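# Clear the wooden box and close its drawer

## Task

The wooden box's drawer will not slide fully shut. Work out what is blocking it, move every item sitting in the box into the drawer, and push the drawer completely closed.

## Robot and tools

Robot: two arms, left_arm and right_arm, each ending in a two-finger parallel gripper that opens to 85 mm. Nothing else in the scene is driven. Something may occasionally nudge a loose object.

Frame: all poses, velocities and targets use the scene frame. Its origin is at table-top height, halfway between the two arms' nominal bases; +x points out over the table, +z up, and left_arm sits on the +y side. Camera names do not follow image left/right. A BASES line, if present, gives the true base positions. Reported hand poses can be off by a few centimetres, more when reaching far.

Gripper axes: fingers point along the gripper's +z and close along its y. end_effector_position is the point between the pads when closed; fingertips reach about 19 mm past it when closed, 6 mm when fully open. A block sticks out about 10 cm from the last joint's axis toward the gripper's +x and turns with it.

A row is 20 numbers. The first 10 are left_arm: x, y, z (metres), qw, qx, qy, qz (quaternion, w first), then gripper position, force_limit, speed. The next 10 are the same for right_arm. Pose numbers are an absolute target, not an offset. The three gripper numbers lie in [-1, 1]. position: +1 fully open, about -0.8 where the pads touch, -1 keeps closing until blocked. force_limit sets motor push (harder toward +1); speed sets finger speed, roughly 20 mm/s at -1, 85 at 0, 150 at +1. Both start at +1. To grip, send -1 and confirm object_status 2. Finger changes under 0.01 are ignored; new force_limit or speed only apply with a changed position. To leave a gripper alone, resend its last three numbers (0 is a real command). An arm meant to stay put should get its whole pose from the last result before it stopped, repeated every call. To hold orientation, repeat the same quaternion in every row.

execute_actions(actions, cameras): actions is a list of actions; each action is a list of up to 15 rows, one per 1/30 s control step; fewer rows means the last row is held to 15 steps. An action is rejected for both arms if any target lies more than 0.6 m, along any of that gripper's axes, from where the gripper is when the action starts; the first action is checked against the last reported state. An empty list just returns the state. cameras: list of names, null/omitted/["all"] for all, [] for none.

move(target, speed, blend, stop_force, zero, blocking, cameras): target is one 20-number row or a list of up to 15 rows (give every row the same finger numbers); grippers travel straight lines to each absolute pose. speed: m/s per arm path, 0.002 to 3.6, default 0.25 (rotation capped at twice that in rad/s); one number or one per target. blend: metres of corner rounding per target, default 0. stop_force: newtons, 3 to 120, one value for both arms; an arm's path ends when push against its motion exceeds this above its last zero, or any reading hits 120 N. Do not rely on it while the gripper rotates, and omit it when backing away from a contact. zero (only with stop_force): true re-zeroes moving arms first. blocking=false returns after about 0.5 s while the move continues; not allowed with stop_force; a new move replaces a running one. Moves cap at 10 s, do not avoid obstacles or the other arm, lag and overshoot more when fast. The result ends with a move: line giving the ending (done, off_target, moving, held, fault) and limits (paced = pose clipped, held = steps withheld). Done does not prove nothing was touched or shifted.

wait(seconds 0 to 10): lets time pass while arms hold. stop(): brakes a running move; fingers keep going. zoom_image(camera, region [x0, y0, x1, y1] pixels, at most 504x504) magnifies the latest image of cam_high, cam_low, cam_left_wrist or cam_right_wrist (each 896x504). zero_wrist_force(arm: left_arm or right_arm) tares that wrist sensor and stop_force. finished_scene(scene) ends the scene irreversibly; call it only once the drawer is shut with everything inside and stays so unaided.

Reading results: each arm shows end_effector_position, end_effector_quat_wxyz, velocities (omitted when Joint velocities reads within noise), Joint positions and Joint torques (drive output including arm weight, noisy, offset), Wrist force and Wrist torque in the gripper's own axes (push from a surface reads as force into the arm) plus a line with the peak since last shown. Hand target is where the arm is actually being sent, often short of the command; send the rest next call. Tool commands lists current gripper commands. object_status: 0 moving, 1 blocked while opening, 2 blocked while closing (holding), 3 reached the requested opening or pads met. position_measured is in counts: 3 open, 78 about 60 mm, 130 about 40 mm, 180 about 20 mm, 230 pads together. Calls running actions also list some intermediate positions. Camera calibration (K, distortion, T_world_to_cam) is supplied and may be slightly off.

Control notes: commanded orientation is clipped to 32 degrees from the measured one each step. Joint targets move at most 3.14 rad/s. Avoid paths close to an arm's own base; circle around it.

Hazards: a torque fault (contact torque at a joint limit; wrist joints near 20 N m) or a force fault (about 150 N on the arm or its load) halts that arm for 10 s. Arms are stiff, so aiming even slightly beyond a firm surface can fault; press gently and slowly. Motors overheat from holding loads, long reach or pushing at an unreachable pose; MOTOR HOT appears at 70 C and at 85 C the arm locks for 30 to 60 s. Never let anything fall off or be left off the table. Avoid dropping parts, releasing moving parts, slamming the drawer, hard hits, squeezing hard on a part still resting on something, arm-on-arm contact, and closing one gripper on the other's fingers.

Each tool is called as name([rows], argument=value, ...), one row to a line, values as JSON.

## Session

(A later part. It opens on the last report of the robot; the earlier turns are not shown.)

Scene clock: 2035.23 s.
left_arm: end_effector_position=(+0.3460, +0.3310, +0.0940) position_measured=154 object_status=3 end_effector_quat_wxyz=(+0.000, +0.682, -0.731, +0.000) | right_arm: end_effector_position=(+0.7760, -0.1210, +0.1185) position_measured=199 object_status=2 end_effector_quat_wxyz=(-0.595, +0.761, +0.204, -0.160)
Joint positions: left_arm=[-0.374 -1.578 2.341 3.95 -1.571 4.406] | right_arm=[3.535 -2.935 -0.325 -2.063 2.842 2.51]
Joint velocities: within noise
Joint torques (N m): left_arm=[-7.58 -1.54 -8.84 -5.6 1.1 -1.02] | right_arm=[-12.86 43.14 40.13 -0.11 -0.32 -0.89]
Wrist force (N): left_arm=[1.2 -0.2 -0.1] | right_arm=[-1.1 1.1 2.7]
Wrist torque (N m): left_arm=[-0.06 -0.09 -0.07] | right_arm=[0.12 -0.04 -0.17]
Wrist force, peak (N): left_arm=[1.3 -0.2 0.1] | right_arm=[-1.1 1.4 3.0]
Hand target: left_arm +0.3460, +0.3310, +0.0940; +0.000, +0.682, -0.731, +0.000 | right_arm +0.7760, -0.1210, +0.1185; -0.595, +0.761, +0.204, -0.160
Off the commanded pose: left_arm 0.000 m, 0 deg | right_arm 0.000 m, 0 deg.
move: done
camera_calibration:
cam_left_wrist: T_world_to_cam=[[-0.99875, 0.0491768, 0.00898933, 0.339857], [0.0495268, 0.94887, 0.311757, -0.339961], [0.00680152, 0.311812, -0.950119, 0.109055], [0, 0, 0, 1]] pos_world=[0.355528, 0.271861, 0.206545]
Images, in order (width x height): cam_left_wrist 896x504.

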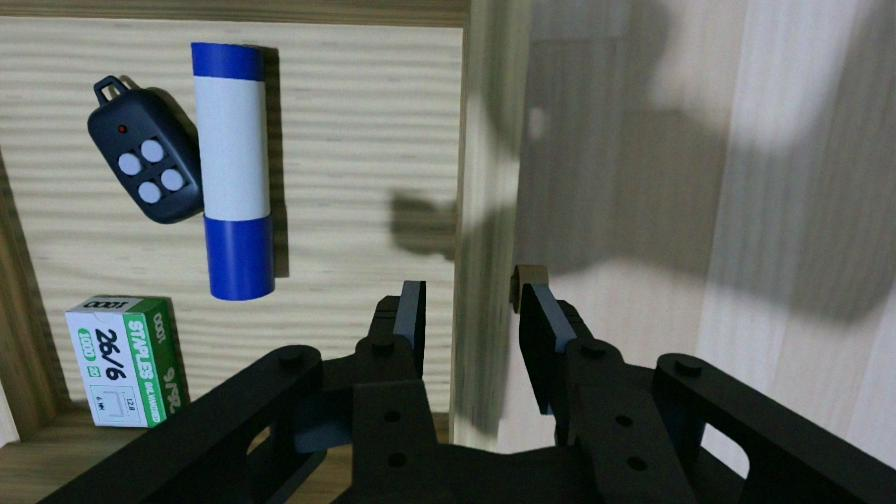

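move([
  [0.346,0.331,0.094,0,0.682,-0.7314,0,-1,-0.2,-1,0.776,-0.121,0.1185,0.5946,-0.7607,-0.2043,0.1596,-1,0.0,-1],
], speed=0.03, cameras=[])

wait(seconds=0.6, cameras=[])

move([
  [0.5325,0.275,0.094,0,0.264,-0.9645,0,-1,-0.2,-1,0.776,-0.121,0.1185,0.5946,-0.7607,-0.2043,0.1596,-1,0.0,-1],
], speed=0.055)

zoom_image(camera="cam_high", region=[350, 160, 620, 430])

Scene clock: 2054.17 s.
left_arm: end_effector_position=(+0.3460, +0.3310, +0.0940) position_measured=201 object_status=0 end_effector_quat_wxyz=(+0.000, +0.682, -0.731, +0.000) | right_arm: end_effector_position=(+0.7760, -0.1210, +0.1185) position_measured=199 object_status=2 end_effector_quat_wxyz=(-0.595, +0.761, +0.204, -0.160)
Joint positions: left_arm=[-0.374 -1.578 2.341 3.95 -1.571 4.406] | right_arm=[3.535 -2.935 -0.325 -2.063 2.842 2.51]
Joint velocities: within noise
Joint torques (N m): left_arm=[-6.67 -2.1 -12.57 -4.87 -0.03 -0.83] | right_arm=[-12.45 43.25 40.2 -0.09 -0.21 -0.79]
Wrist force (N): left_arm=[1.1 0.6 -1.6] | right_arm=[-1.3 1.1 2.8]
Wrist torque (N m): left_arm=[-0.41 -0.09 -0.08] | right_arm=[0.14 -0.01 -0.17]
Wrist force, peak (N): left_arm=[1.0 2.2 -5.3] | right_arm=[-1.2 1.2 3.1]
Hand target: left_arm +0.3460, +0.3310, +0.0940; +0.000, +0.682, -0.731, +0.000 | right_arm +0.7760, -0.1210, +0.1185; -0.595, +0.761, +0.204, -0.160
Off the commanded pose: left_arm 0.000 m, 0 deg | right_arm 0.000 m, 0 deg.
move: done
No camera images: "cameras" was empty.

Scene clock: 2054.77 s.
left_arm: end_effector_position=(+0.3460, +0.3310, +0.0940) position_measured=201 object_status=2 end_effector_quat_wxyz=(+0.000, +0.682, -0.731, +0.000) | right_arm: end_effector_position=(+0.7760, -0.1210, +0.1185) position_measured=199 object_status=2 end_effector_quat_wxyz=(-0.595, +0.761, +0.204, -0.160)
Joint positions: left_arm=[-0.374 -1.578 2.341 3.95 -1.571 4.406] | right_arm=[3.535 -2.935 -0.325 -2.063 2.842 2.51]
Joint velocities: within noise
Joint torques (N m): left_arm=[-6.61 -1.95 -11.53 -4.96 -0.35 -0.98] | right_arm=[-12.89 43 39.77 -0.03 -0.19 -0.75]
Wrist force (N): left_arm=[1.1 0.4 -2.1] | right_arm=[-1.2 0.9 2.9]
Wrist torque (N m): left_arm=[-0.45 -0.08 -0.08] | right_arm=[0.13 -0.04 -0.17]
Wrist force, peak (N): left_arm=[1.1 0.4 -2.1] | right_arm=[-1.0 1.2 3.1]
Hand target: left_arm +0.3460, +0.3310, +0.0940; +0.000, +0.682, -0.731, +0.000 | right_arm +0.7760, -0.1210, +0.1185; -0.595, +0.761, +0.204, -0.160
Tool commands: left_gripper/position=-1.0 left_gripper/force_limit=-0.2 left_gripper/speed=-1.0 right_gripper/position=-1.0 right_gripper/force_limit=+0.0 right_gripper/speed=-1.0
Off the commanded pose: left_arm 0.000 m, 0 deg | right_arm 0.000 m, 0 deg.
wait: 0.60 s; at rest by 0.17 s
No camera images: "cameras" was empty.

Scene clock: 2064.07 s.
left_arm: end_effector_position=(+0.5324, +0.2750, +0.0940) position_measured=201 object_status=2 end_effector_quat_wxyz=(+0.000, -0.264, +0.964, +0.000) | right_arm: end_effector_position=(+0.7760, -0.1210, +0.1185) position_measured=199 object_status=2 end_effector_quat_wxyz=(-0.595, +0.761, +0.204, -0.160)
Joint positions: left_arm=[-0.345 -1.169 1.819 4.063 -1.571 5.401] | right_arm=[3.535 -2.935 -0.325 -2.063 2.842 2.51]
Joint velocities: within noise
Joint torques (N m): left_arm=[4.26 11.68 -10.54 0.44 -2.75 2.48] | right_arm=[-12.67 43.4 40.7 -0.15 -0.08 -0.57]
Wrist force (N): left_arm=[13.4 15.1 -69.7] | right_arm=[-0.9 1.1 2.8]
Wrist torque (N m): left_arm=[-1.50 -0.48 -0.54] | right_arm=[0.15 -0.08 -0.17]
Wrist force, peak (N): left_arm=[13.0 15.4 -70.3] | right_arm=[-1.1 1.2 3.2]
Hand target: left_arm +0.5325, +0.2750, +0.0940; +0.000, -0.264, +0.965, +0.000 | right_arm +0.7760, -0.1210, +0.1185; -0.595, +0.761, +0.204, -0.160
Off the commanded pose: left_arm 0.000 m, 0 deg | right_arm 0.000 m, 0 deg.
move: done
camera_calibration:
cam_left_wrist: T_world_to_cam=[[-0.52732, 0.849619, 0.00895718, 0.0577119], [0.80875, 0.498667, 0.311856, -0.57649], [0.260492, 0.171692, -0.950087, 0.0287138], [0, 0, 0, 1]] pos_world=[0.48919, 0.233514, 0.206546]
cam_right_wrist: T_world_to_cam=[[0.132898, -0.210192, -0.968585, -0.00744898], [-0.624662, -0.776493, 0.0827974, 0.392544], [-0.769503, 0.594035, -0.234494, 0.827322], [0, 0, 0, 1]] pos_world=[0.882824, -0.188216, 0.154285]

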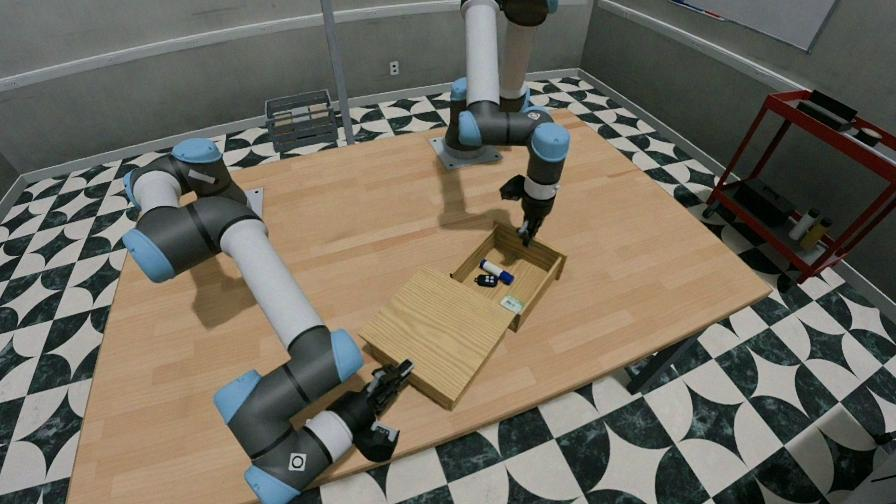

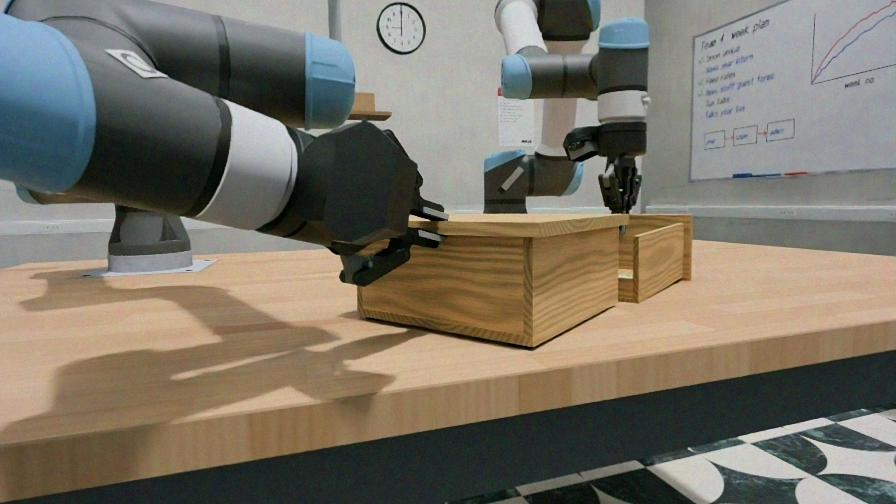

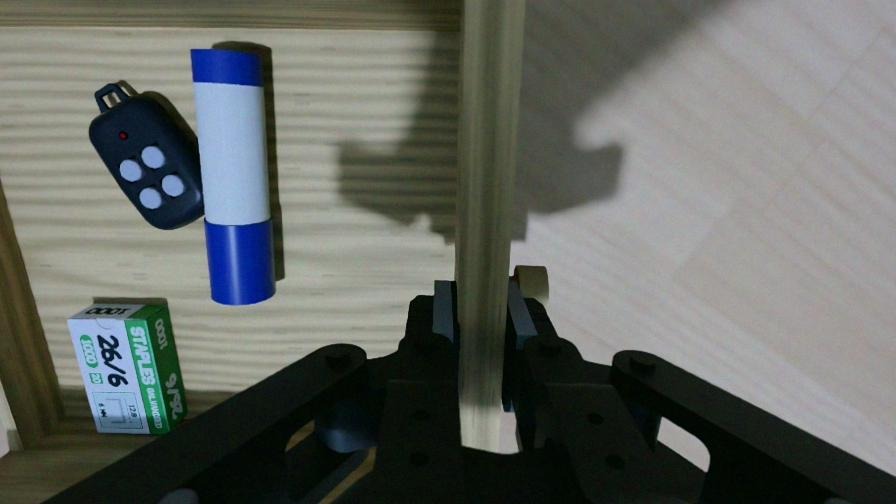

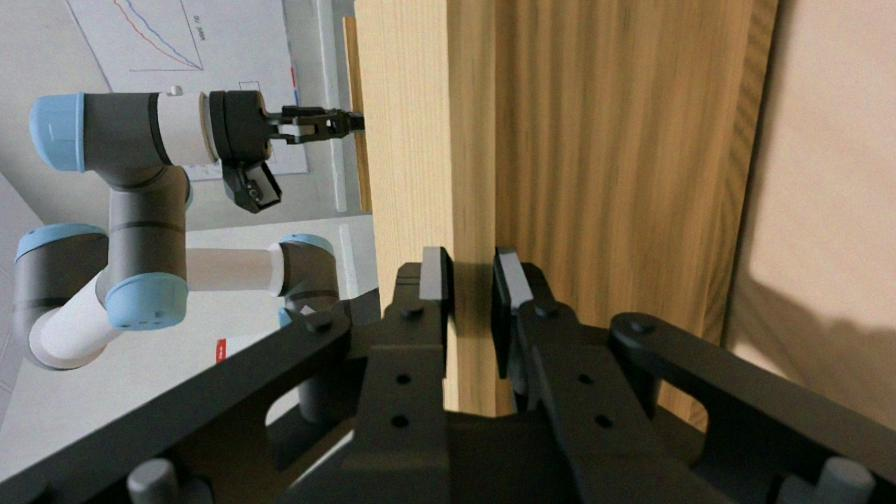

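Scaled by 1.867 from the camera's 896x504 image, which has a finer 1280x720 frame.

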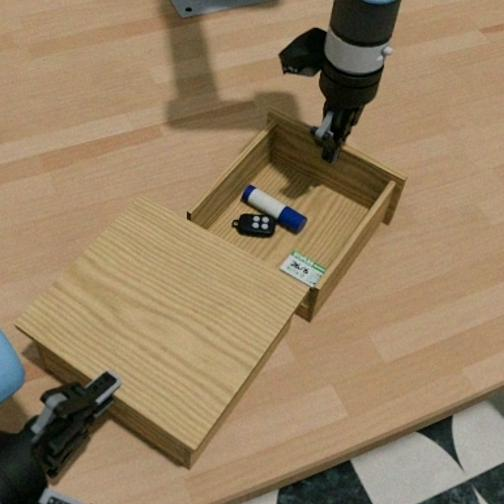

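move([
  [0.5175,0.301,0.094,0,0.264,-0.9645,0,-1,-0.2,-1,0.776,-0.121,0.1185,0.5946,-0.7607,-0.2043,0.1596,-1,0.0,-1],
], speed=0.04, cameras=["cam_high","cam_left_wrist"])

zoom_image(camera="cam_high", region=[350, 160, 620, 430])

Scene clock: 2073.63 s.
left_arm: end_effector_position=(+0.5176, +0.3008, +0.0940) position_measured=201 object_status=2 end_effector_quat_wxyz=(+0.000, -0.264, +0.965, +0.000) | right_arm: end_effector_position=(+0.7760, -0.1210, +0.1185) position_measured=199 object_status=2 end_effector_quat_wxyz=(-0.595, +0.761, +0.204, -0.160)
Joint positions: left_arm=[-0.311 -1.204 1.871 4.045 -1.571 5.435] | right_arm=[3.535 -2.935 -0.325 -2.063 2.842 2.51]
Joint velocities: within noise
Joint torques (N m): left_arm=[10.61 -36.68 -0.27 -1.16 2.21 1.3] | right_arm=[-13.11 43.53 39.4 -0.15 -0.03 -0.34]
Wrist force (N): left_arm=[1.2 -7.4 -19.7] | right_arm=[-1.1 1.1 2.9]
Wrist torque (N m): left_arm=[0.12 -0.51 0.03] | right_arm=[0.13 -0.04 -0.17]
Wrist force, peak (N): left_arm=[14.9 16.5 -70.5] | right_arm=[-1.0 1.1 3.1]
Hand target: left_arm +0.5175, +0.3010, +0.0940; +0.000, -0.264, +0.965, +0.000 | right_arm +0.7760, -0.1210, +0.1185; -0.595, +0.761, +0.204, -0.160
Off the commanded pose: left_arm 0.000 m, 0 deg | right_arm 0.000 m, 0 deg.
move: done
camera_calibration:
cam_left_wrist: T_world_to_cam=[[-0.526939, 0.849855, 0.00901648, 0.0276499], [0.808998, 0.498298, 0.311803, -0.577446], [0.260495, 0.171595, -0.950104, 0.0281498], [0, 0, 0, 1]] pos_world=[0.47439, 0.259411, 0.206545]
Images, in order (width x height): cam_high 896x504, cam_left_wrist 896x504.

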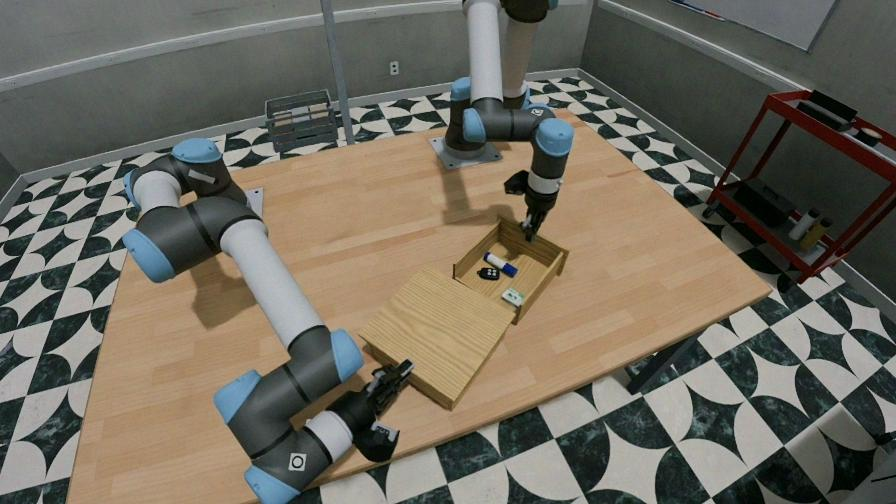

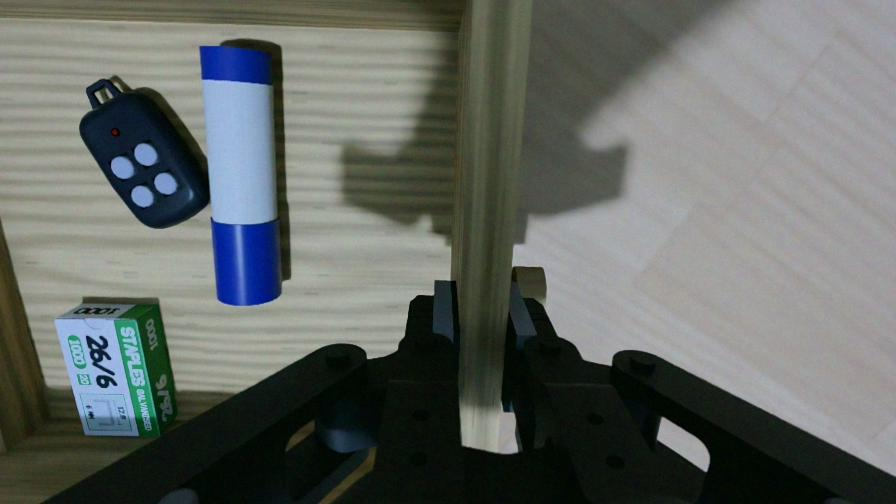

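Scaled by 1.867 from the camera's 896x504 image, which has a finer 1280x720 frame.

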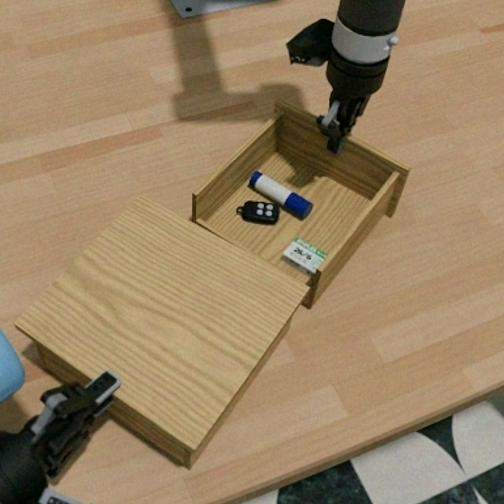

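move([
  [0.5175,0.301,0.094,0,0.264,-0.9645,0,-0.25,1,-1,0.776,-0.121,0.1185,0.5946,-0.7607,-0.2043,0.1596,-1,0.0,-1],
  [0.5175,0.301,0.090,0,0.264,-0.9645,0,-0.25,1,-1,0.776,-0.121,0.1185,0.5946,-0.7607,-0.2043,0.1596,-1,0.0,-1],
], speed=0.03, cameras=["cam_left_wrist"])

Scene clock: 2132.00 s.
left_arm: end_effector_position=(+0.5175, +0.3010, +0.0902) position_measured=160 object_status=3 end_effector_quat_wxyz=(+0.000, -0.264, +0.965, +0.000) | right_arm: end_effector_position=(+0.7760, -0.1210, +0.1185) position_measured=199 object_status=2 end_effector_quat_wxyz=(-0.595, +0.761, +0.204, -0.160)
Joint positions: left_arm=[-0.31 -1.198 1.875 4.036 -1.571 5.436] | right_arm=[3.535 -2.935 -0.325 -2.063 2.842 2.51]
Joint velocities: within noise
Joint torques (N m): left_arm=[-4.43 -13.07 -10.81 -5.7 -0.67 1.11] | right_arm=[-13.05 43.63 40.57 -0.14 0.17 -0.19]
Wrist force (N): left_arm=[0.7 -0.5 0.1] | right_arm=[-1.1 1.3 2.7]
Wrist torque (N m): left_arm=[-0.09 0.01 -0.03] | right_arm=[0.14 -0.03 -0.17]
Wrist force, peak (N): left_arm=[0.2 -7.2 -20.4] | right_arm=[-1.4 1.3 3.1]
Hand target: left_arm +0.5175, +0.3010, +0.0900; +0.000, -0.264, +0.965, +0.000 | right_arm +0.7760, -0.1210, +0.1185; -0.595, +0.761, +0.204, -0.160
Off the commanded pose: left_arm 0.000 m, 0 deg | right_arm 0.000 m, 0 deg.
move: done
camera_calibration:
cam_left_wrist: T_world_to_cam=[[-0.526939, 0.849855, 0.00901648, 0.0275474], [0.808998, 0.498298, 0.311803, -0.576199], [0.260495, 0.171595, -0.950104, 0.0244533], [0, 0, 0, 1]] pos_world=[0.47429, 0.259511, 0.202645]
Images, in order (width x height): cam_left_wrist 896x504.

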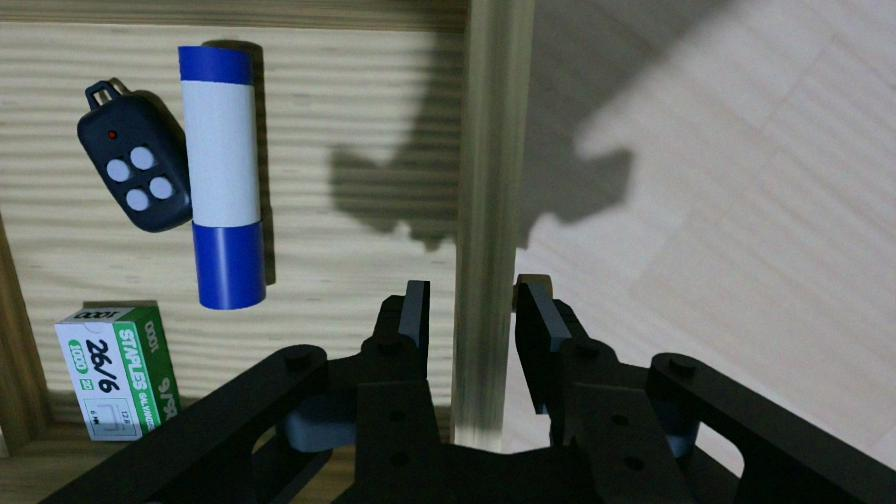

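move([
  [0.5175,0.301,0.090,0,0.264,-0.9645,0,-1,1,-1,0.776,-0.121,0.1185,0.5946,-0.7607,-0.2043,0.1596,-1,0.0,-1],
], speed=0.03, cameras=[])

wait(seconds=0.6, cameras=[])

move([
  [0.5175,0.301,0.110,0,0.264,-0.9645,0,-1,1,-1,0.776,-0.121,0.1185,0.5946,-0.7607,-0.2043,0.1596,-1,0.0,-1],
], speed=0.03, cameras=["cam_left_wrist","cam_low"])

zoom_image(camera="cam_low", region=[500, 180, 740, 340])

Scene clock: 2142.97 s.
left_arm: end_effector_position=(+0.5175, +0.3010, +0.0900) position_measured=202 object_status=0 end_effector_quat_wxyz=(+0.000, -0.264, +0.965, +0.000) | right_arm: end_effector_position=(+0.7760, -0.1210, +0.1185) position_measured=199 object_status=2 end_effector_quat_wxyz=(-0.595, +0.761, +0.204, -0.160)
Joint positions: left_arm=[-0.31 -1.198 1.875 4.035 -1.571 5.436] | right_arm=[3.535 -2.935 -0.325 -2.063 2.842 2.51]
Joint velocities: within noise
Joint torques (N m): left_arm=[-5.67 -14.57 -12.49 -5.34 -0.7 1.23] | right_arm=[-13.11 43.37 40.14 -0.06 0.23 -0.05]
Wrist force (N): left_arm=[3.0 0.2 -5.1] | right_arm=[-1.0 1.0 2.8]
Wrist torque (N m): left_arm=[-0.40 0.19 -0.03] | right_arm=[0.14 -0.05 -0.18]
Wrist force, peak (N): left_arm=[3.0 0.0 -5.3] | right_arm=[-1.1 1.2 3.1]
Hand target: left_arm +0.5175, +0.3010, +0.0900; +0.000, -0.264, +0.965, +0.000 | right_arm +0.7760, -0.1210, +0.1185; -0.595, +0.761, +0.204, -0.160
Off the commanded pose: left_arm 0.000 m, 0 deg | right_arm 0.000 m, 0 deg.
move: done
No camera images: "cameras" was empty.

Scene clock: 2143.57 s.
left_arm: end_effector_position=(+0.5175, +0.3010, +0.0900) position_measured=202 object_status=2 end_effector_quat_wxyz=(+0.000, -0.264, +0.965, +0.000) | right_arm: end_effector_position=(+0.7760, -0.1210, +0.1185) position_measured=199 object_status=2 end_effector_quat_wxyz=(-0.595, +0.761, +0.204, -0.160)
Joint positions: left_arm=[-0.31 -1.198 1.875 4.035 -1.571 5.436] | right_arm=[3.535 -2.935 -0.325 -2.063 2.842 2.51]
Joint velocities: within noise
Joint torques (N m): left_arm=[-5.46 -15.53 -12.22 -5.46 -0.88 1.16] | right_arm=[-13.23 43.28 39.85 -0.05 0.15 0.09]
Wrist force (N): left_arm=[2.9 0.3 -5.4] | right_arm=[-1.0 1.1 2.8]
Wrist torque (N m): left_arm=[-0.38 0.20 -0.02] | right_arm=[0.16 -0.06 -0.17]
Wrist force, peak (N): left_arm=[2.9 0.3 -5.4] | right_arm=[-1.2 1.0 3.1]
Hand target: left_arm +0.5175, +0.3010, +0.0900; +0.000, -0.264, +0.965, +0.000 | right_arm +0.7760, -0.1210, +0.1185; -0.595, +0.761, +0.204, -0.160
Tool commands: left_gripper/position=-1.0 left_gripper/force_limit=+1.0 left_gripper/speed=-1.0 right_gripper/position=-1.0 right_gripper/force_limit=+0.0 right_gripper/speed=-1.0
Off the commanded pose: left_arm 0.000 m, 0 deg | right_arm 0.000 m, 0 deg.
wait: 0.60 s; at rest by 0.17 s
No camera images: "cameras" was empty.

Scene clock: 2144.70 s.
left_arm: end_effector_position=(+0.5175, +0.3010, +0.1099) position_measured=202 object_status=2 end_effector_quat_wxyz=(+0.000, -0.264, +0.965, +0.000) | right_arm: end_effector_position=(+0.7760, -0.1210, +0.1185) position_measured=199 object_status=2 end_effector_quat_wxyz=(-0.595, +0.761, +0.204, -0.160)
Joint positions: left_arm=[-0.31 -1.228 1.855 4.085 -1.571 5.436] | right_arm=[3.535 -2.935 -0.325 -2.063 2.842 2.51]
Joint velocities: within noise
Joint torques (N m): left_arm=[-3.98 -54.47 -32.21 -0.83 -0.49 0.99] | right_arm=[-13.18 43.31 39.88 0.05 0.31 -0.04]
Wrist force (N): left_arm=[0.7 -0.4 3.7] | right_arm=[-0.9 1.2 2.9]
Wrist torque (N m): left_arm=[-0.39 0.00 -0.06] | right_arm=[0.12 -0.06 -0.18]
Wrist force, peak (N): left_arm=[2.9 0.0 -5.1] | right_arm=[-1.0 1.2 2.9]
Hand target: left_arm +0.5175, +0.3010, +0.1100; +0.000, -0.264, +0.965, +0.000 | right_arm +0.7760, -0.1210, +0.1185; -0.595, +0.761, +0.204, -0.160
Off the commanded pose: left_arm 0.000 m, 0 deg | right_arm 0.000 m, 0 deg.
move: done
camera_calibration:
cam_left_wrist: T_world_to_cam=[[-0.526939, 0.849855, 0.00901648, 0.0273698], [0.808998, 0.498298, 0.311803, -0.582342], [0.260495, 0.171595, -0.950104, 0.0431704], [0, 0, 0, 1]] pos_world=[0.47429, 0.259511, 0.222345]
Images, in order (width x height): cam_low 896x504, cam_left_wrist 896x504.

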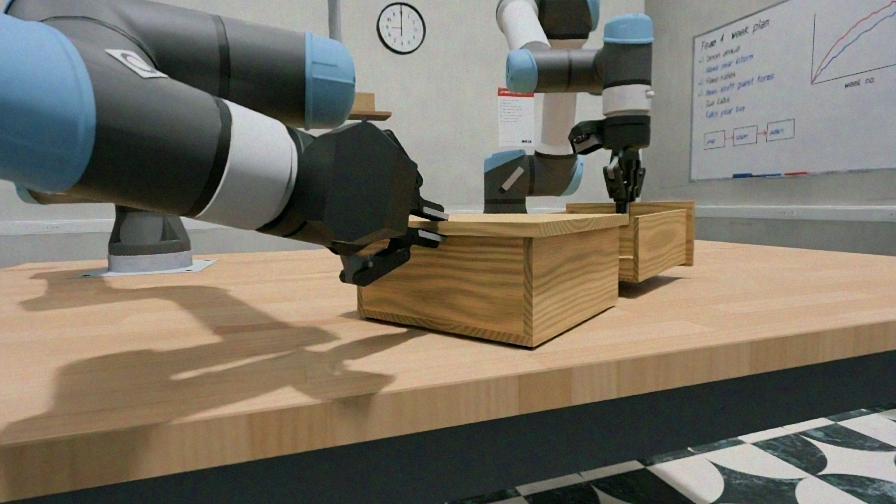

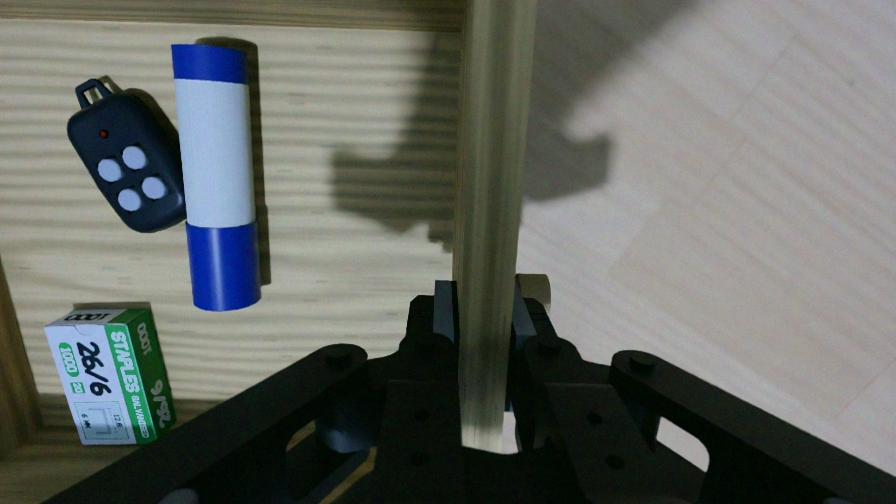

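Scaled by 2.100 from the camera's 896x504 image, which has a finer 1280x720 frame.

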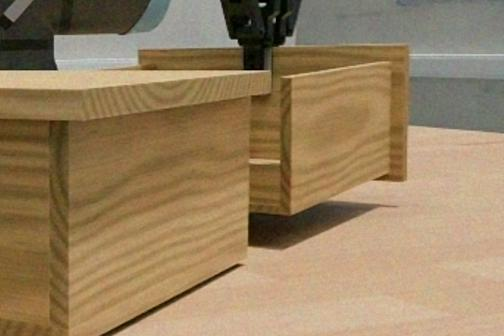

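move([
  [0.5175,0.301,0.105,0,0.264,-0.9645,0,-1,1,-1,0.776,-0.121,0.1185,0.5946,-0.7607,-0.2043,0.1596,-1,0.0,-1],
], speed=0.02, cameras=["cam_high","cam_low"])

zoom_image(camera="cam_high", region=[430, 190, 590, 350])

zoom_image(camera="cam_low", region=[560, 190, 700, 320])

Scene clock: 2172.73 s.
left_arm: end_effector_position=(+0.5175, +0.3010, +0.1052) position_measured=202 object_status=2 end_effector_quat_wxyz=(+0.000, -0.264, +0.965, +0.000) | right_arm: end_effector_position=(+0.7760, -0.1210, +0.1185) position_measured=199 object_status=2 end_effector_quat_wxyz=(-0.595, +0.761, +0.204, -0.160)
Joint positions: left_arm=[-0.31 -1.221 1.86 4.073 -1.571 5.436] | right_arm=[3.535 -2.935 -0.325 -2.063 2.842 2.51]
Joint velocities: within noise
Joint torques (N m): left_arm=[-4.01 -15.76 -11.85 -6.3 -0.67 -0.6] | right_arm=[-13.04 43.86 39.87 -0.15 0.32 0.13]
Wrist force (N): left_arm=[0.9 -0.5 3.8] | right_arm=[-1.2 1.0 2.6]
Wrist torque (N m): left_arm=[-0.40 -0.02 -0.04] | right_arm=[0.14 -0.04 -0.18]
Wrist force, peak (N): left_arm=[0.9 -0.6 4.1] | right_arm=[-1.1 1.4 3.0]
Hand target: left_arm +0.5175, +0.3010, +0.1050; +0.000, -0.264, +0.965, +0.000 | right_arm +0.7760, -0.1210, +0.1185; -0.595, +0.761, +0.204, -0.160
Off the commanded pose: left_arm 0.000 m, 0 deg | right_arm 0.000 m, 0 deg.
move: done
Images, in order (width x height): cam_high 896x504, cam_low 896x504.

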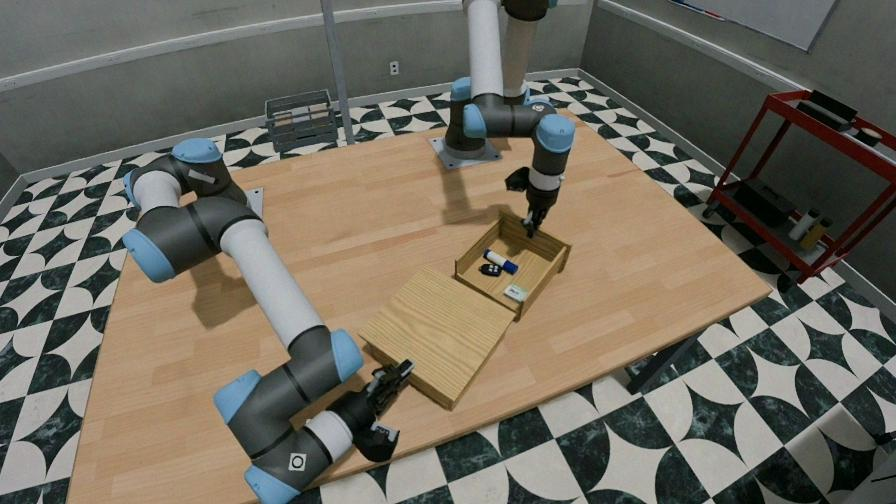

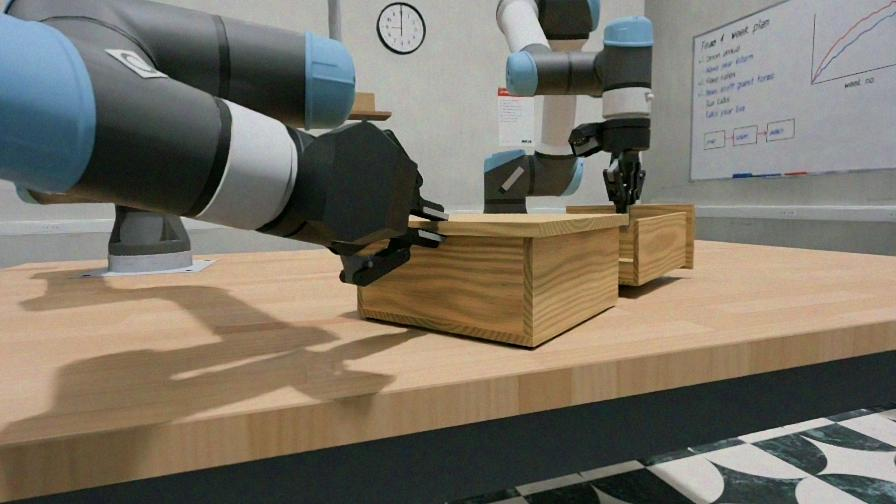

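Scaled by 3.150 from the camera's 896x504 image, which has a finer 1280x720 frame.

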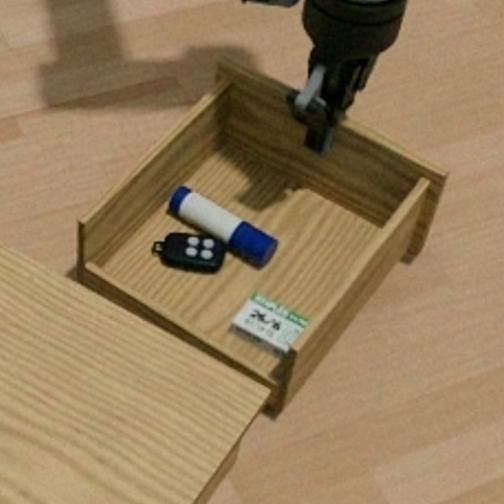

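Scaled by 3.600 from the camera's 896x504 image, which has a finer 1280x720 frame.

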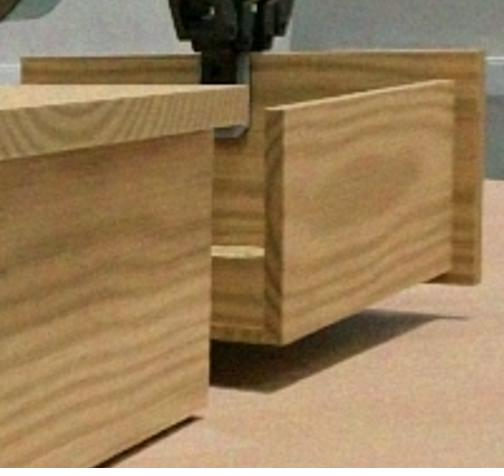

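move([
  [0.5065,0.294,0.105,0,0.264,-0.9645,0,-1,1,-1,0.776,-0.121,0.1185,0.5946,-0.7607,-0.2043,0.1596,-1,0.0,-1],
  [0.517,0.277,0.105,0,0.264,-0.9645,0,-1,1,-1,0.776,-0.121,0.1185,0.5946,-0.7607,-0.2043,0.1596,-1,0.0,-1],
], speed=0.03, cameras=["cam_high","cam_low"])

zoom_image(camera="cam_high", region=[420, 200, 560, 340])

zoom_image(camera="cam_low", region=[560, 190, 700, 320])

Scene clock: 2201.50 s.
left_arm: end_effector_position=(+0.5169, +0.2772, +0.1050) position_measured=202 object_status=2 end_effector_quat_wxyz=(+0.000, -0.264, +0.965, +0.000) | right_arm: end_effector_position=(+0.7760, -0.1210, +0.1185) position_measured=199 object_status=2 end_effector_quat_wxyz=(-0.595, +0.761, +0.204, -0.160)
Joint positions: left_arm=[-0.351 -1.217 1.855 4.074 -1.571 5.395] | right_arm=[3.535 -2.935 -0.325 -2.063 2.842 2.51]
Joint velocities: within noise
Joint torques (N m): left_arm=[-7.8 -15.58 -32.63 -0.98 1.26 -1.05] | right_arm=[-12.59 43.7 40.23 -0.06 0.41 0.42]
Wrist force (N): left_arm=[0.9 -0.5 3.7] | right_arm=[-0.9 1.3 3.1]
Wrist torque (N m): left_arm=[-0.39 -0.03 -0.05] | right_arm=[0.15 -0.06 -0.18]
Wrist force, peak (N): left_arm=[0.9 -0.6 4.5] | right_arm=[-1.2 1.3 3.1]
Hand target: left_arm +0.5170, +0.2770, +0.1050; +0.000, -0.264, +0.965, +0.000 | right_arm +0.7760, -0.1210, +0.1185; -0.595, +0.761, +0.204, -0.160
Off the commanded pose: left_arm 0.000 m, 0 deg | right_arm 0.000 m, 0 deg.
move: done
Images, in order (width x height): cam_high 896x504, cam_low 896x504.

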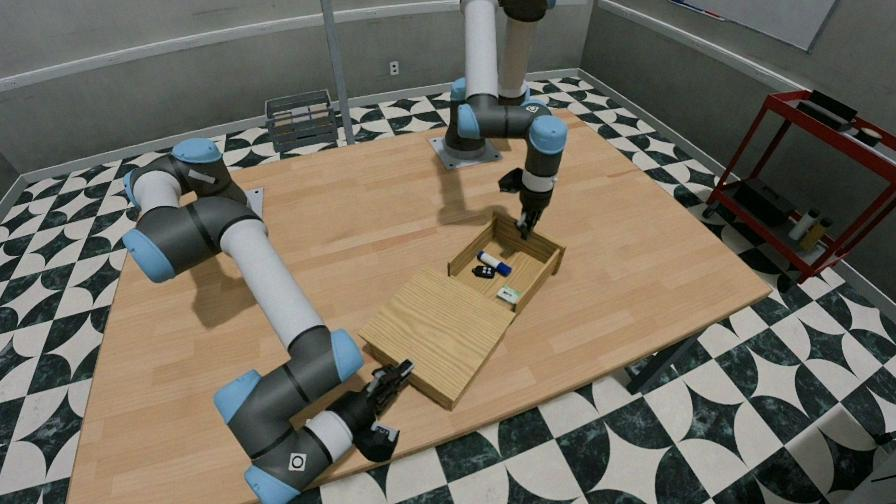

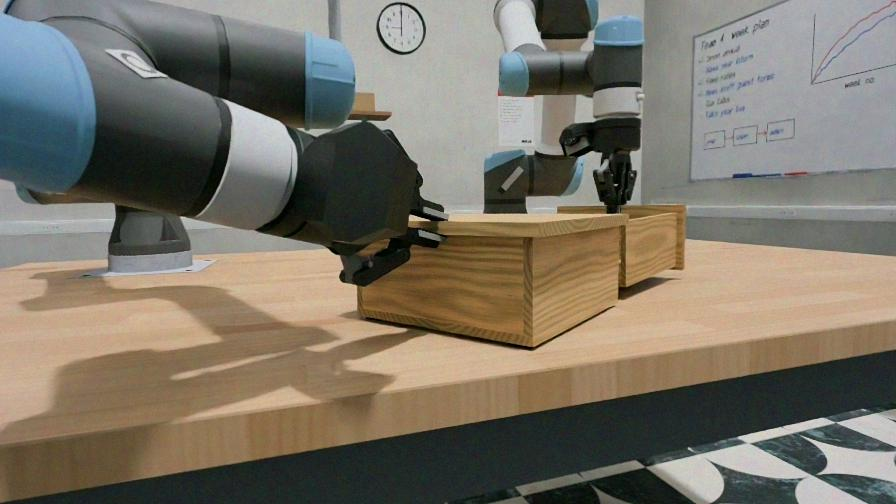

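Scaled by 3.600 from the camera's 896x504 image, which has a finer 1280x720 frame.

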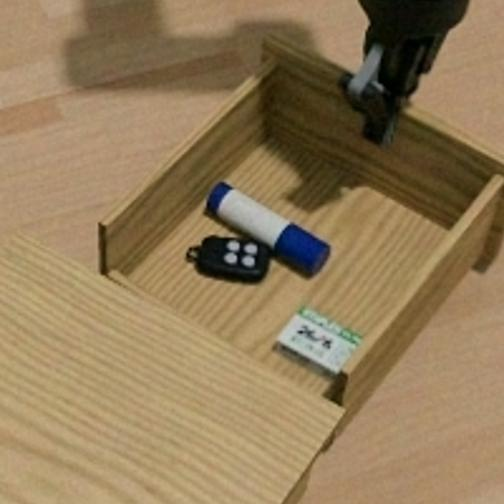

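Scaled by 3.600 from the camera's 896x504 image, which has a finer 1280x720 frame.

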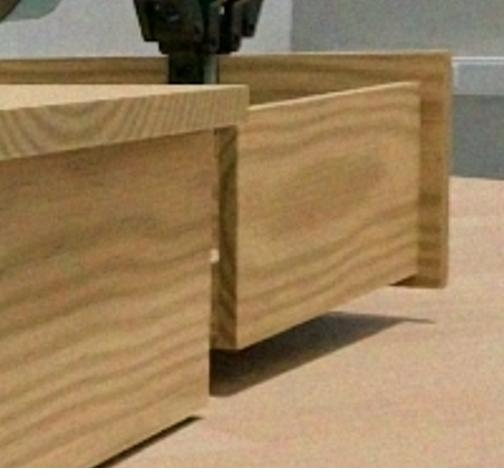

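move([
  [0.557,0.2085,0.105,0,0.264,-0.9645,0,-1,1,-1,0.776,-0.121,0.1185,0.5946,-0.7607,-0.2043,0.1596,-1,0.0,-1],
], speed=0.015, stop_force=5, cameras=["cam_high","cam_low"])

zoom_image(camera="cam_high", region=[420, 200, 560, 340])

zoom_image(camera="cam_low", region=[560, 190, 700, 320])

Scene clock: 2231.00 s.
left_arm: end_effector_position=(+0.5330, +0.2496, +0.1050) position_measured=202 object_status=2 end_effector_quat_wxyz=(+0.000, -0.264, +0.965, +0.000) | right_arm: end_effector_position=(+0.7760, -0.1210, +0.1185) position_measured=199 object_status=2 end_effector_quat_wxyz=(-0.595, +0.761, +0.204, -0.160)
Joint positions: left_arm=[-0.386 -1.177 1.795 4.094 -1.571 5.36] | right_arm=[3.535 -2.935 -0.325 -2.063 2.842 2.51]
Joint velocities: within noise
Joint torques (N m): left_arm=[6.46 -58.04 -12.76 -6.48 0.32 1.11] | right_arm=[7.79 44.14 39.95 -0.08 0.52 0.58]
Wrist force (N): left_arm=[0.6 0.7 4.0] | right_arm=[-2.7 0.0 -0.9]
Wrist torque (N m): left_arm=[-0.44 -0.02 -0.18] | right_arm=[0.13 -0.06 -0.12]
Wrist force, peak (N): left_arm=[1.8 4.6 2.9] | right_arm=[-3.1 -0.4 -2.9]
Hand target: left_arm +0.5330, +0.2496, +0.1050; +0.000, -0.264, +0.965, +0.000 | right_arm +0.7760, -0.1210, +0.1185; -0.595, +0.761, +0.204, -0.160
Off the commanded pose: left_arm 0.048 m, 0 deg | right_arm 0.000 m, 0 deg.
move: contact (left_arm)
Images, in order (width x height): cam_high 896x504, cam_low 896x504.

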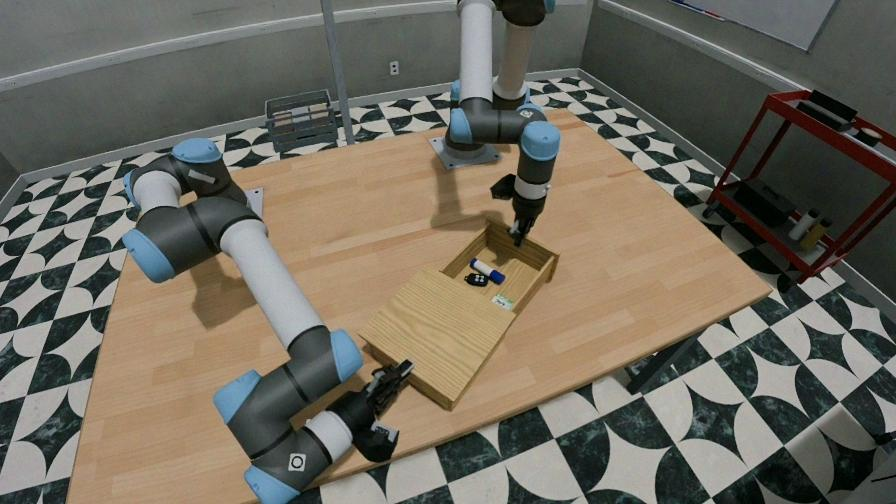

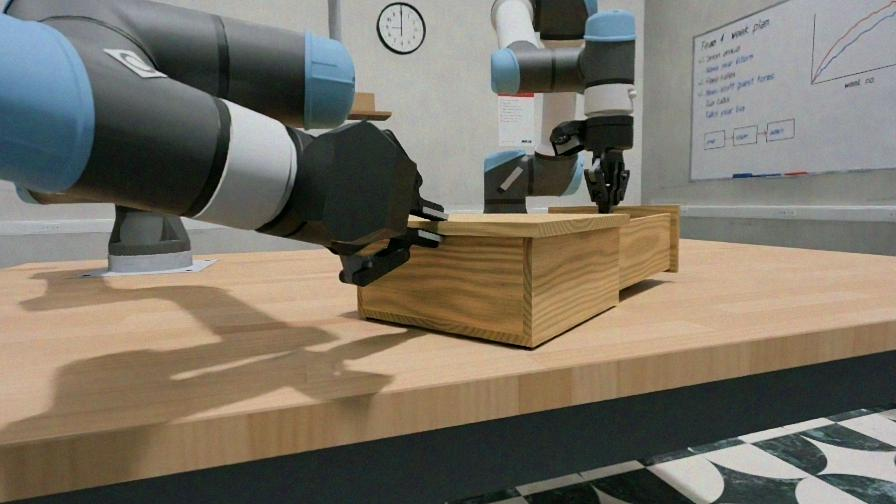

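Scaled by 3.600 from the camera's 896x504 image, which has a finer 1280x720 frame.

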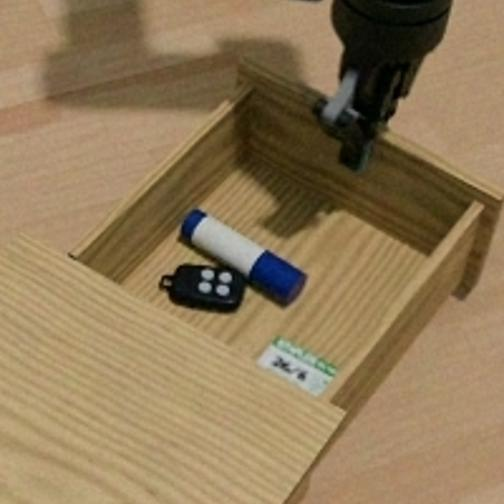

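Scaled by 3.600 from the camera's 896x504 image, which has a finer 1280x720 frame.

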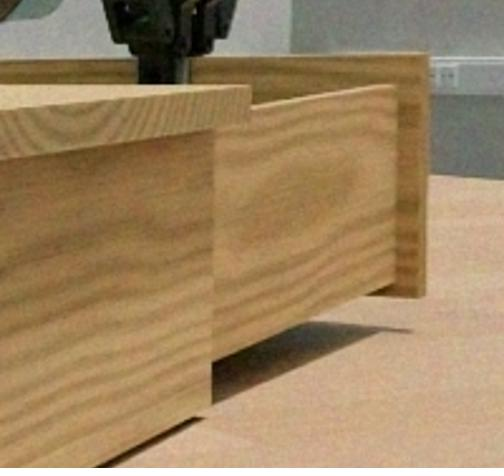

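move([
  [0.530,0.2548,0.105,0,0.264,-0.9645,0,-1,1,-1,0.776,-0.121,0.1185,0.5946,-0.7607,-0.2043,0.1596,-1,0.0,-1],
  [0.530,0.2548,0.0995,0,0.264,-0.9645,0,-1,1,-1,0.776,-0.121,0.1185,0.5946,-0.7607,-0.2043,0.1596,-1,0.0,-1],
], speed=0.02, cameras=[])

move([
  [0.560,0.2034,0.0995,0,0.264,-0.9645,0,-1,1,-1,0.776,-0.121,0.1185,0.5946,-0.7607,-0.2043,0.1596,-1,0.0,-1],
], speed=0.015, stop_force=5, cameras=["cam_high","cam_low"])

zoom_image(camera="cam_high", region=[420, 200, 560, 340])

zoom_image(camera="cam_low", region=[560, 190, 700, 320])

Scene clock: 2253.07 s.
left_arm: end_effector_position=(+0.5300, +0.2548, +0.0997) position_measured=202 object_status=2 end_effector_quat_wxyz=(+0.000, -0.264, +0.965, +0.000) | right_arm: end_effector_position=(+0.7760, -0.1210, +0.1185) position_measured=199 object_status=2 end_effector_quat_wxyz=(-0.595, +0.761, +0.204, -0.160)
Joint positions: left_arm=[-0.379 -1.177 1.812 4.077 -1.571 5.367] | right_arm=[3.535 -2.935 -0.325 -2.063 2.842 2.51]
Joint velocities: within noise
Joint torques (N m): left_arm=[5.44 -16.9 -9.89 -6.27 0.32 1] | right_arm=[7.71 43.91 37.48 -0.13 0.57 0.59]
Wrist force (N): left_arm=[0.8 -0.1 3.6] | right_arm=[-2.9 0.1 -0.6]
Wrist torque (N m): left_arm=[-0.35 -0.06 -0.04] | right_arm=[0.18 -0.02 -0.11]
Wrist force, peak (N): left_arm=[0.3 0.7 4.3] | right_arm=[-3.2 0.4 -0.7]
Hand target: left_arm +0.5300, +0.2548, +0.0995; +0.000, -0.264, +0.965, +0.000 | right_arm +0.7760, -0.1210, +0.1185; -0.595, +0.761, +0.204, -0.160
Off the commanded pose: left_arm 0.000 m, 0 deg | right_arm 0.000 m, 0 deg.
move: done
No camera images: "cameras" was empty.

Scene clock: 2254.77 s.
left_arm: end_effector_position=(+0.5333, +0.2491, +0.0995) position_measured=202 object_status=2 end_effector_quat_wxyz=(+0.000, -0.264, +0.965, +0.000) | right_arm: end_effector_position=(+0.7760, -0.1210, +0.1185) position_measured=199 object_status=2 end_effector_quat_wxyz=(-0.595, +0.761, +0.204, -0.160)
Joint positions: left_arm=[-0.386 -1.168 1.799 4.081 -1.571 5.36] | right_arm=[3.535 -2.935 -0.325 -2.063 2.842 2.51]
Joint velocities: within noise
Joint torques (N m): left_arm=[4.32 -58.04 -12.2 -6.63 0.29 1.1] | right_arm=[7.56 43.54 36.69 -0.08 0.61 0.58]
Wrist force (N): left_arm=[1.0 0.9 3.7] | right_arm=[-2.8 0.4 -1.2]
Wrist torque (N m): left_arm=[-0.44 -0.08 -0.20] | right_arm=[0.16 0.03 -0.10]
Wrist force, peak (N): left_arm=[2.1 5.2 3.2] | right_arm=[-2.8 -0.3 -3.0]
Hand target: left_arm +0.5333, +0.2491, +0.0995; +0.000, -0.264, +0.965, +0.000 | right_arm +0.7760, -0.1210, +0.1185; -0.595, +0.761, +0.204, -0.160
Off the commanded pose: left_arm 0.053 m, 0 deg | right_arm 0.000 m, 0 deg.
move: contact (left_arm)
Images, in order (width x height): cam_high 896x504, cam_low 896x504.

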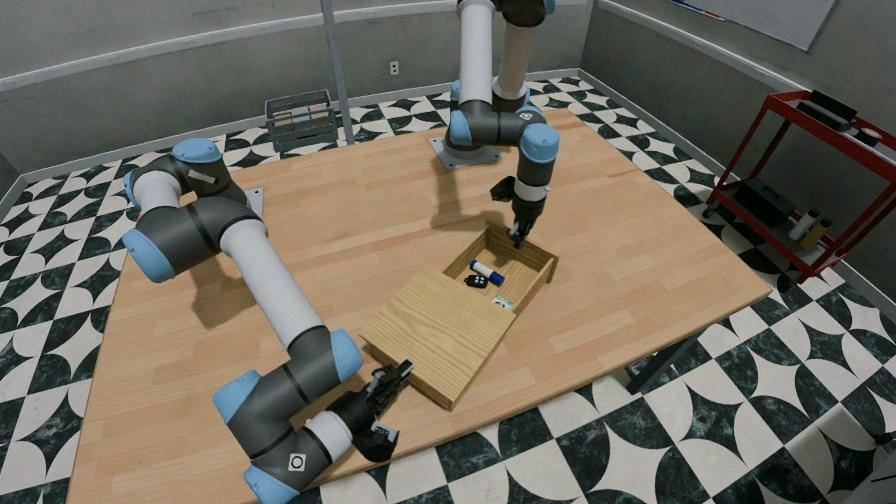

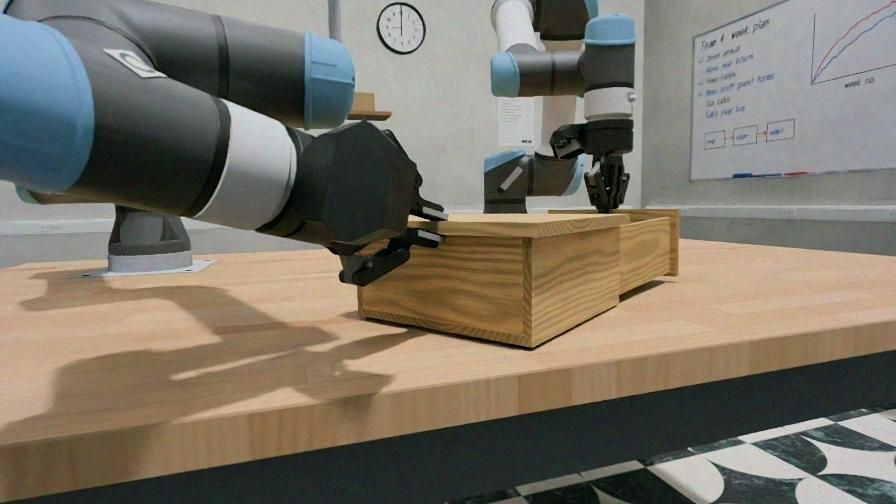

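Scaled by 3.600 from the camera's 896x504 image, which has a finer 1280x720 frame.

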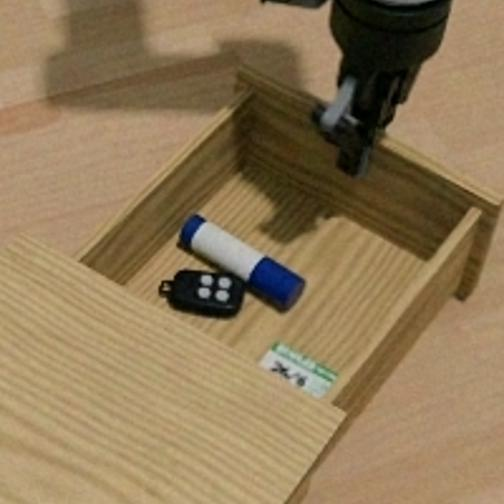

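Scaled by 3.600 from the camera's 896x504 image, which has a finer 1280x720 frame.

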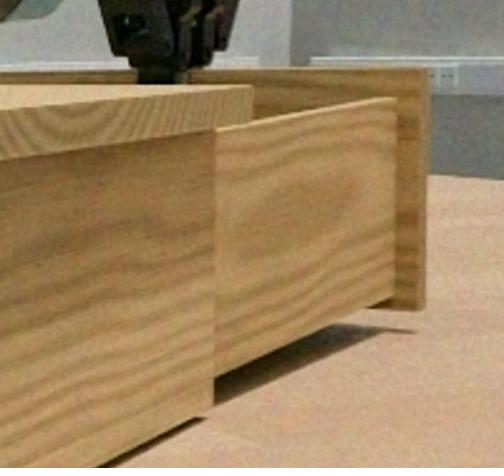

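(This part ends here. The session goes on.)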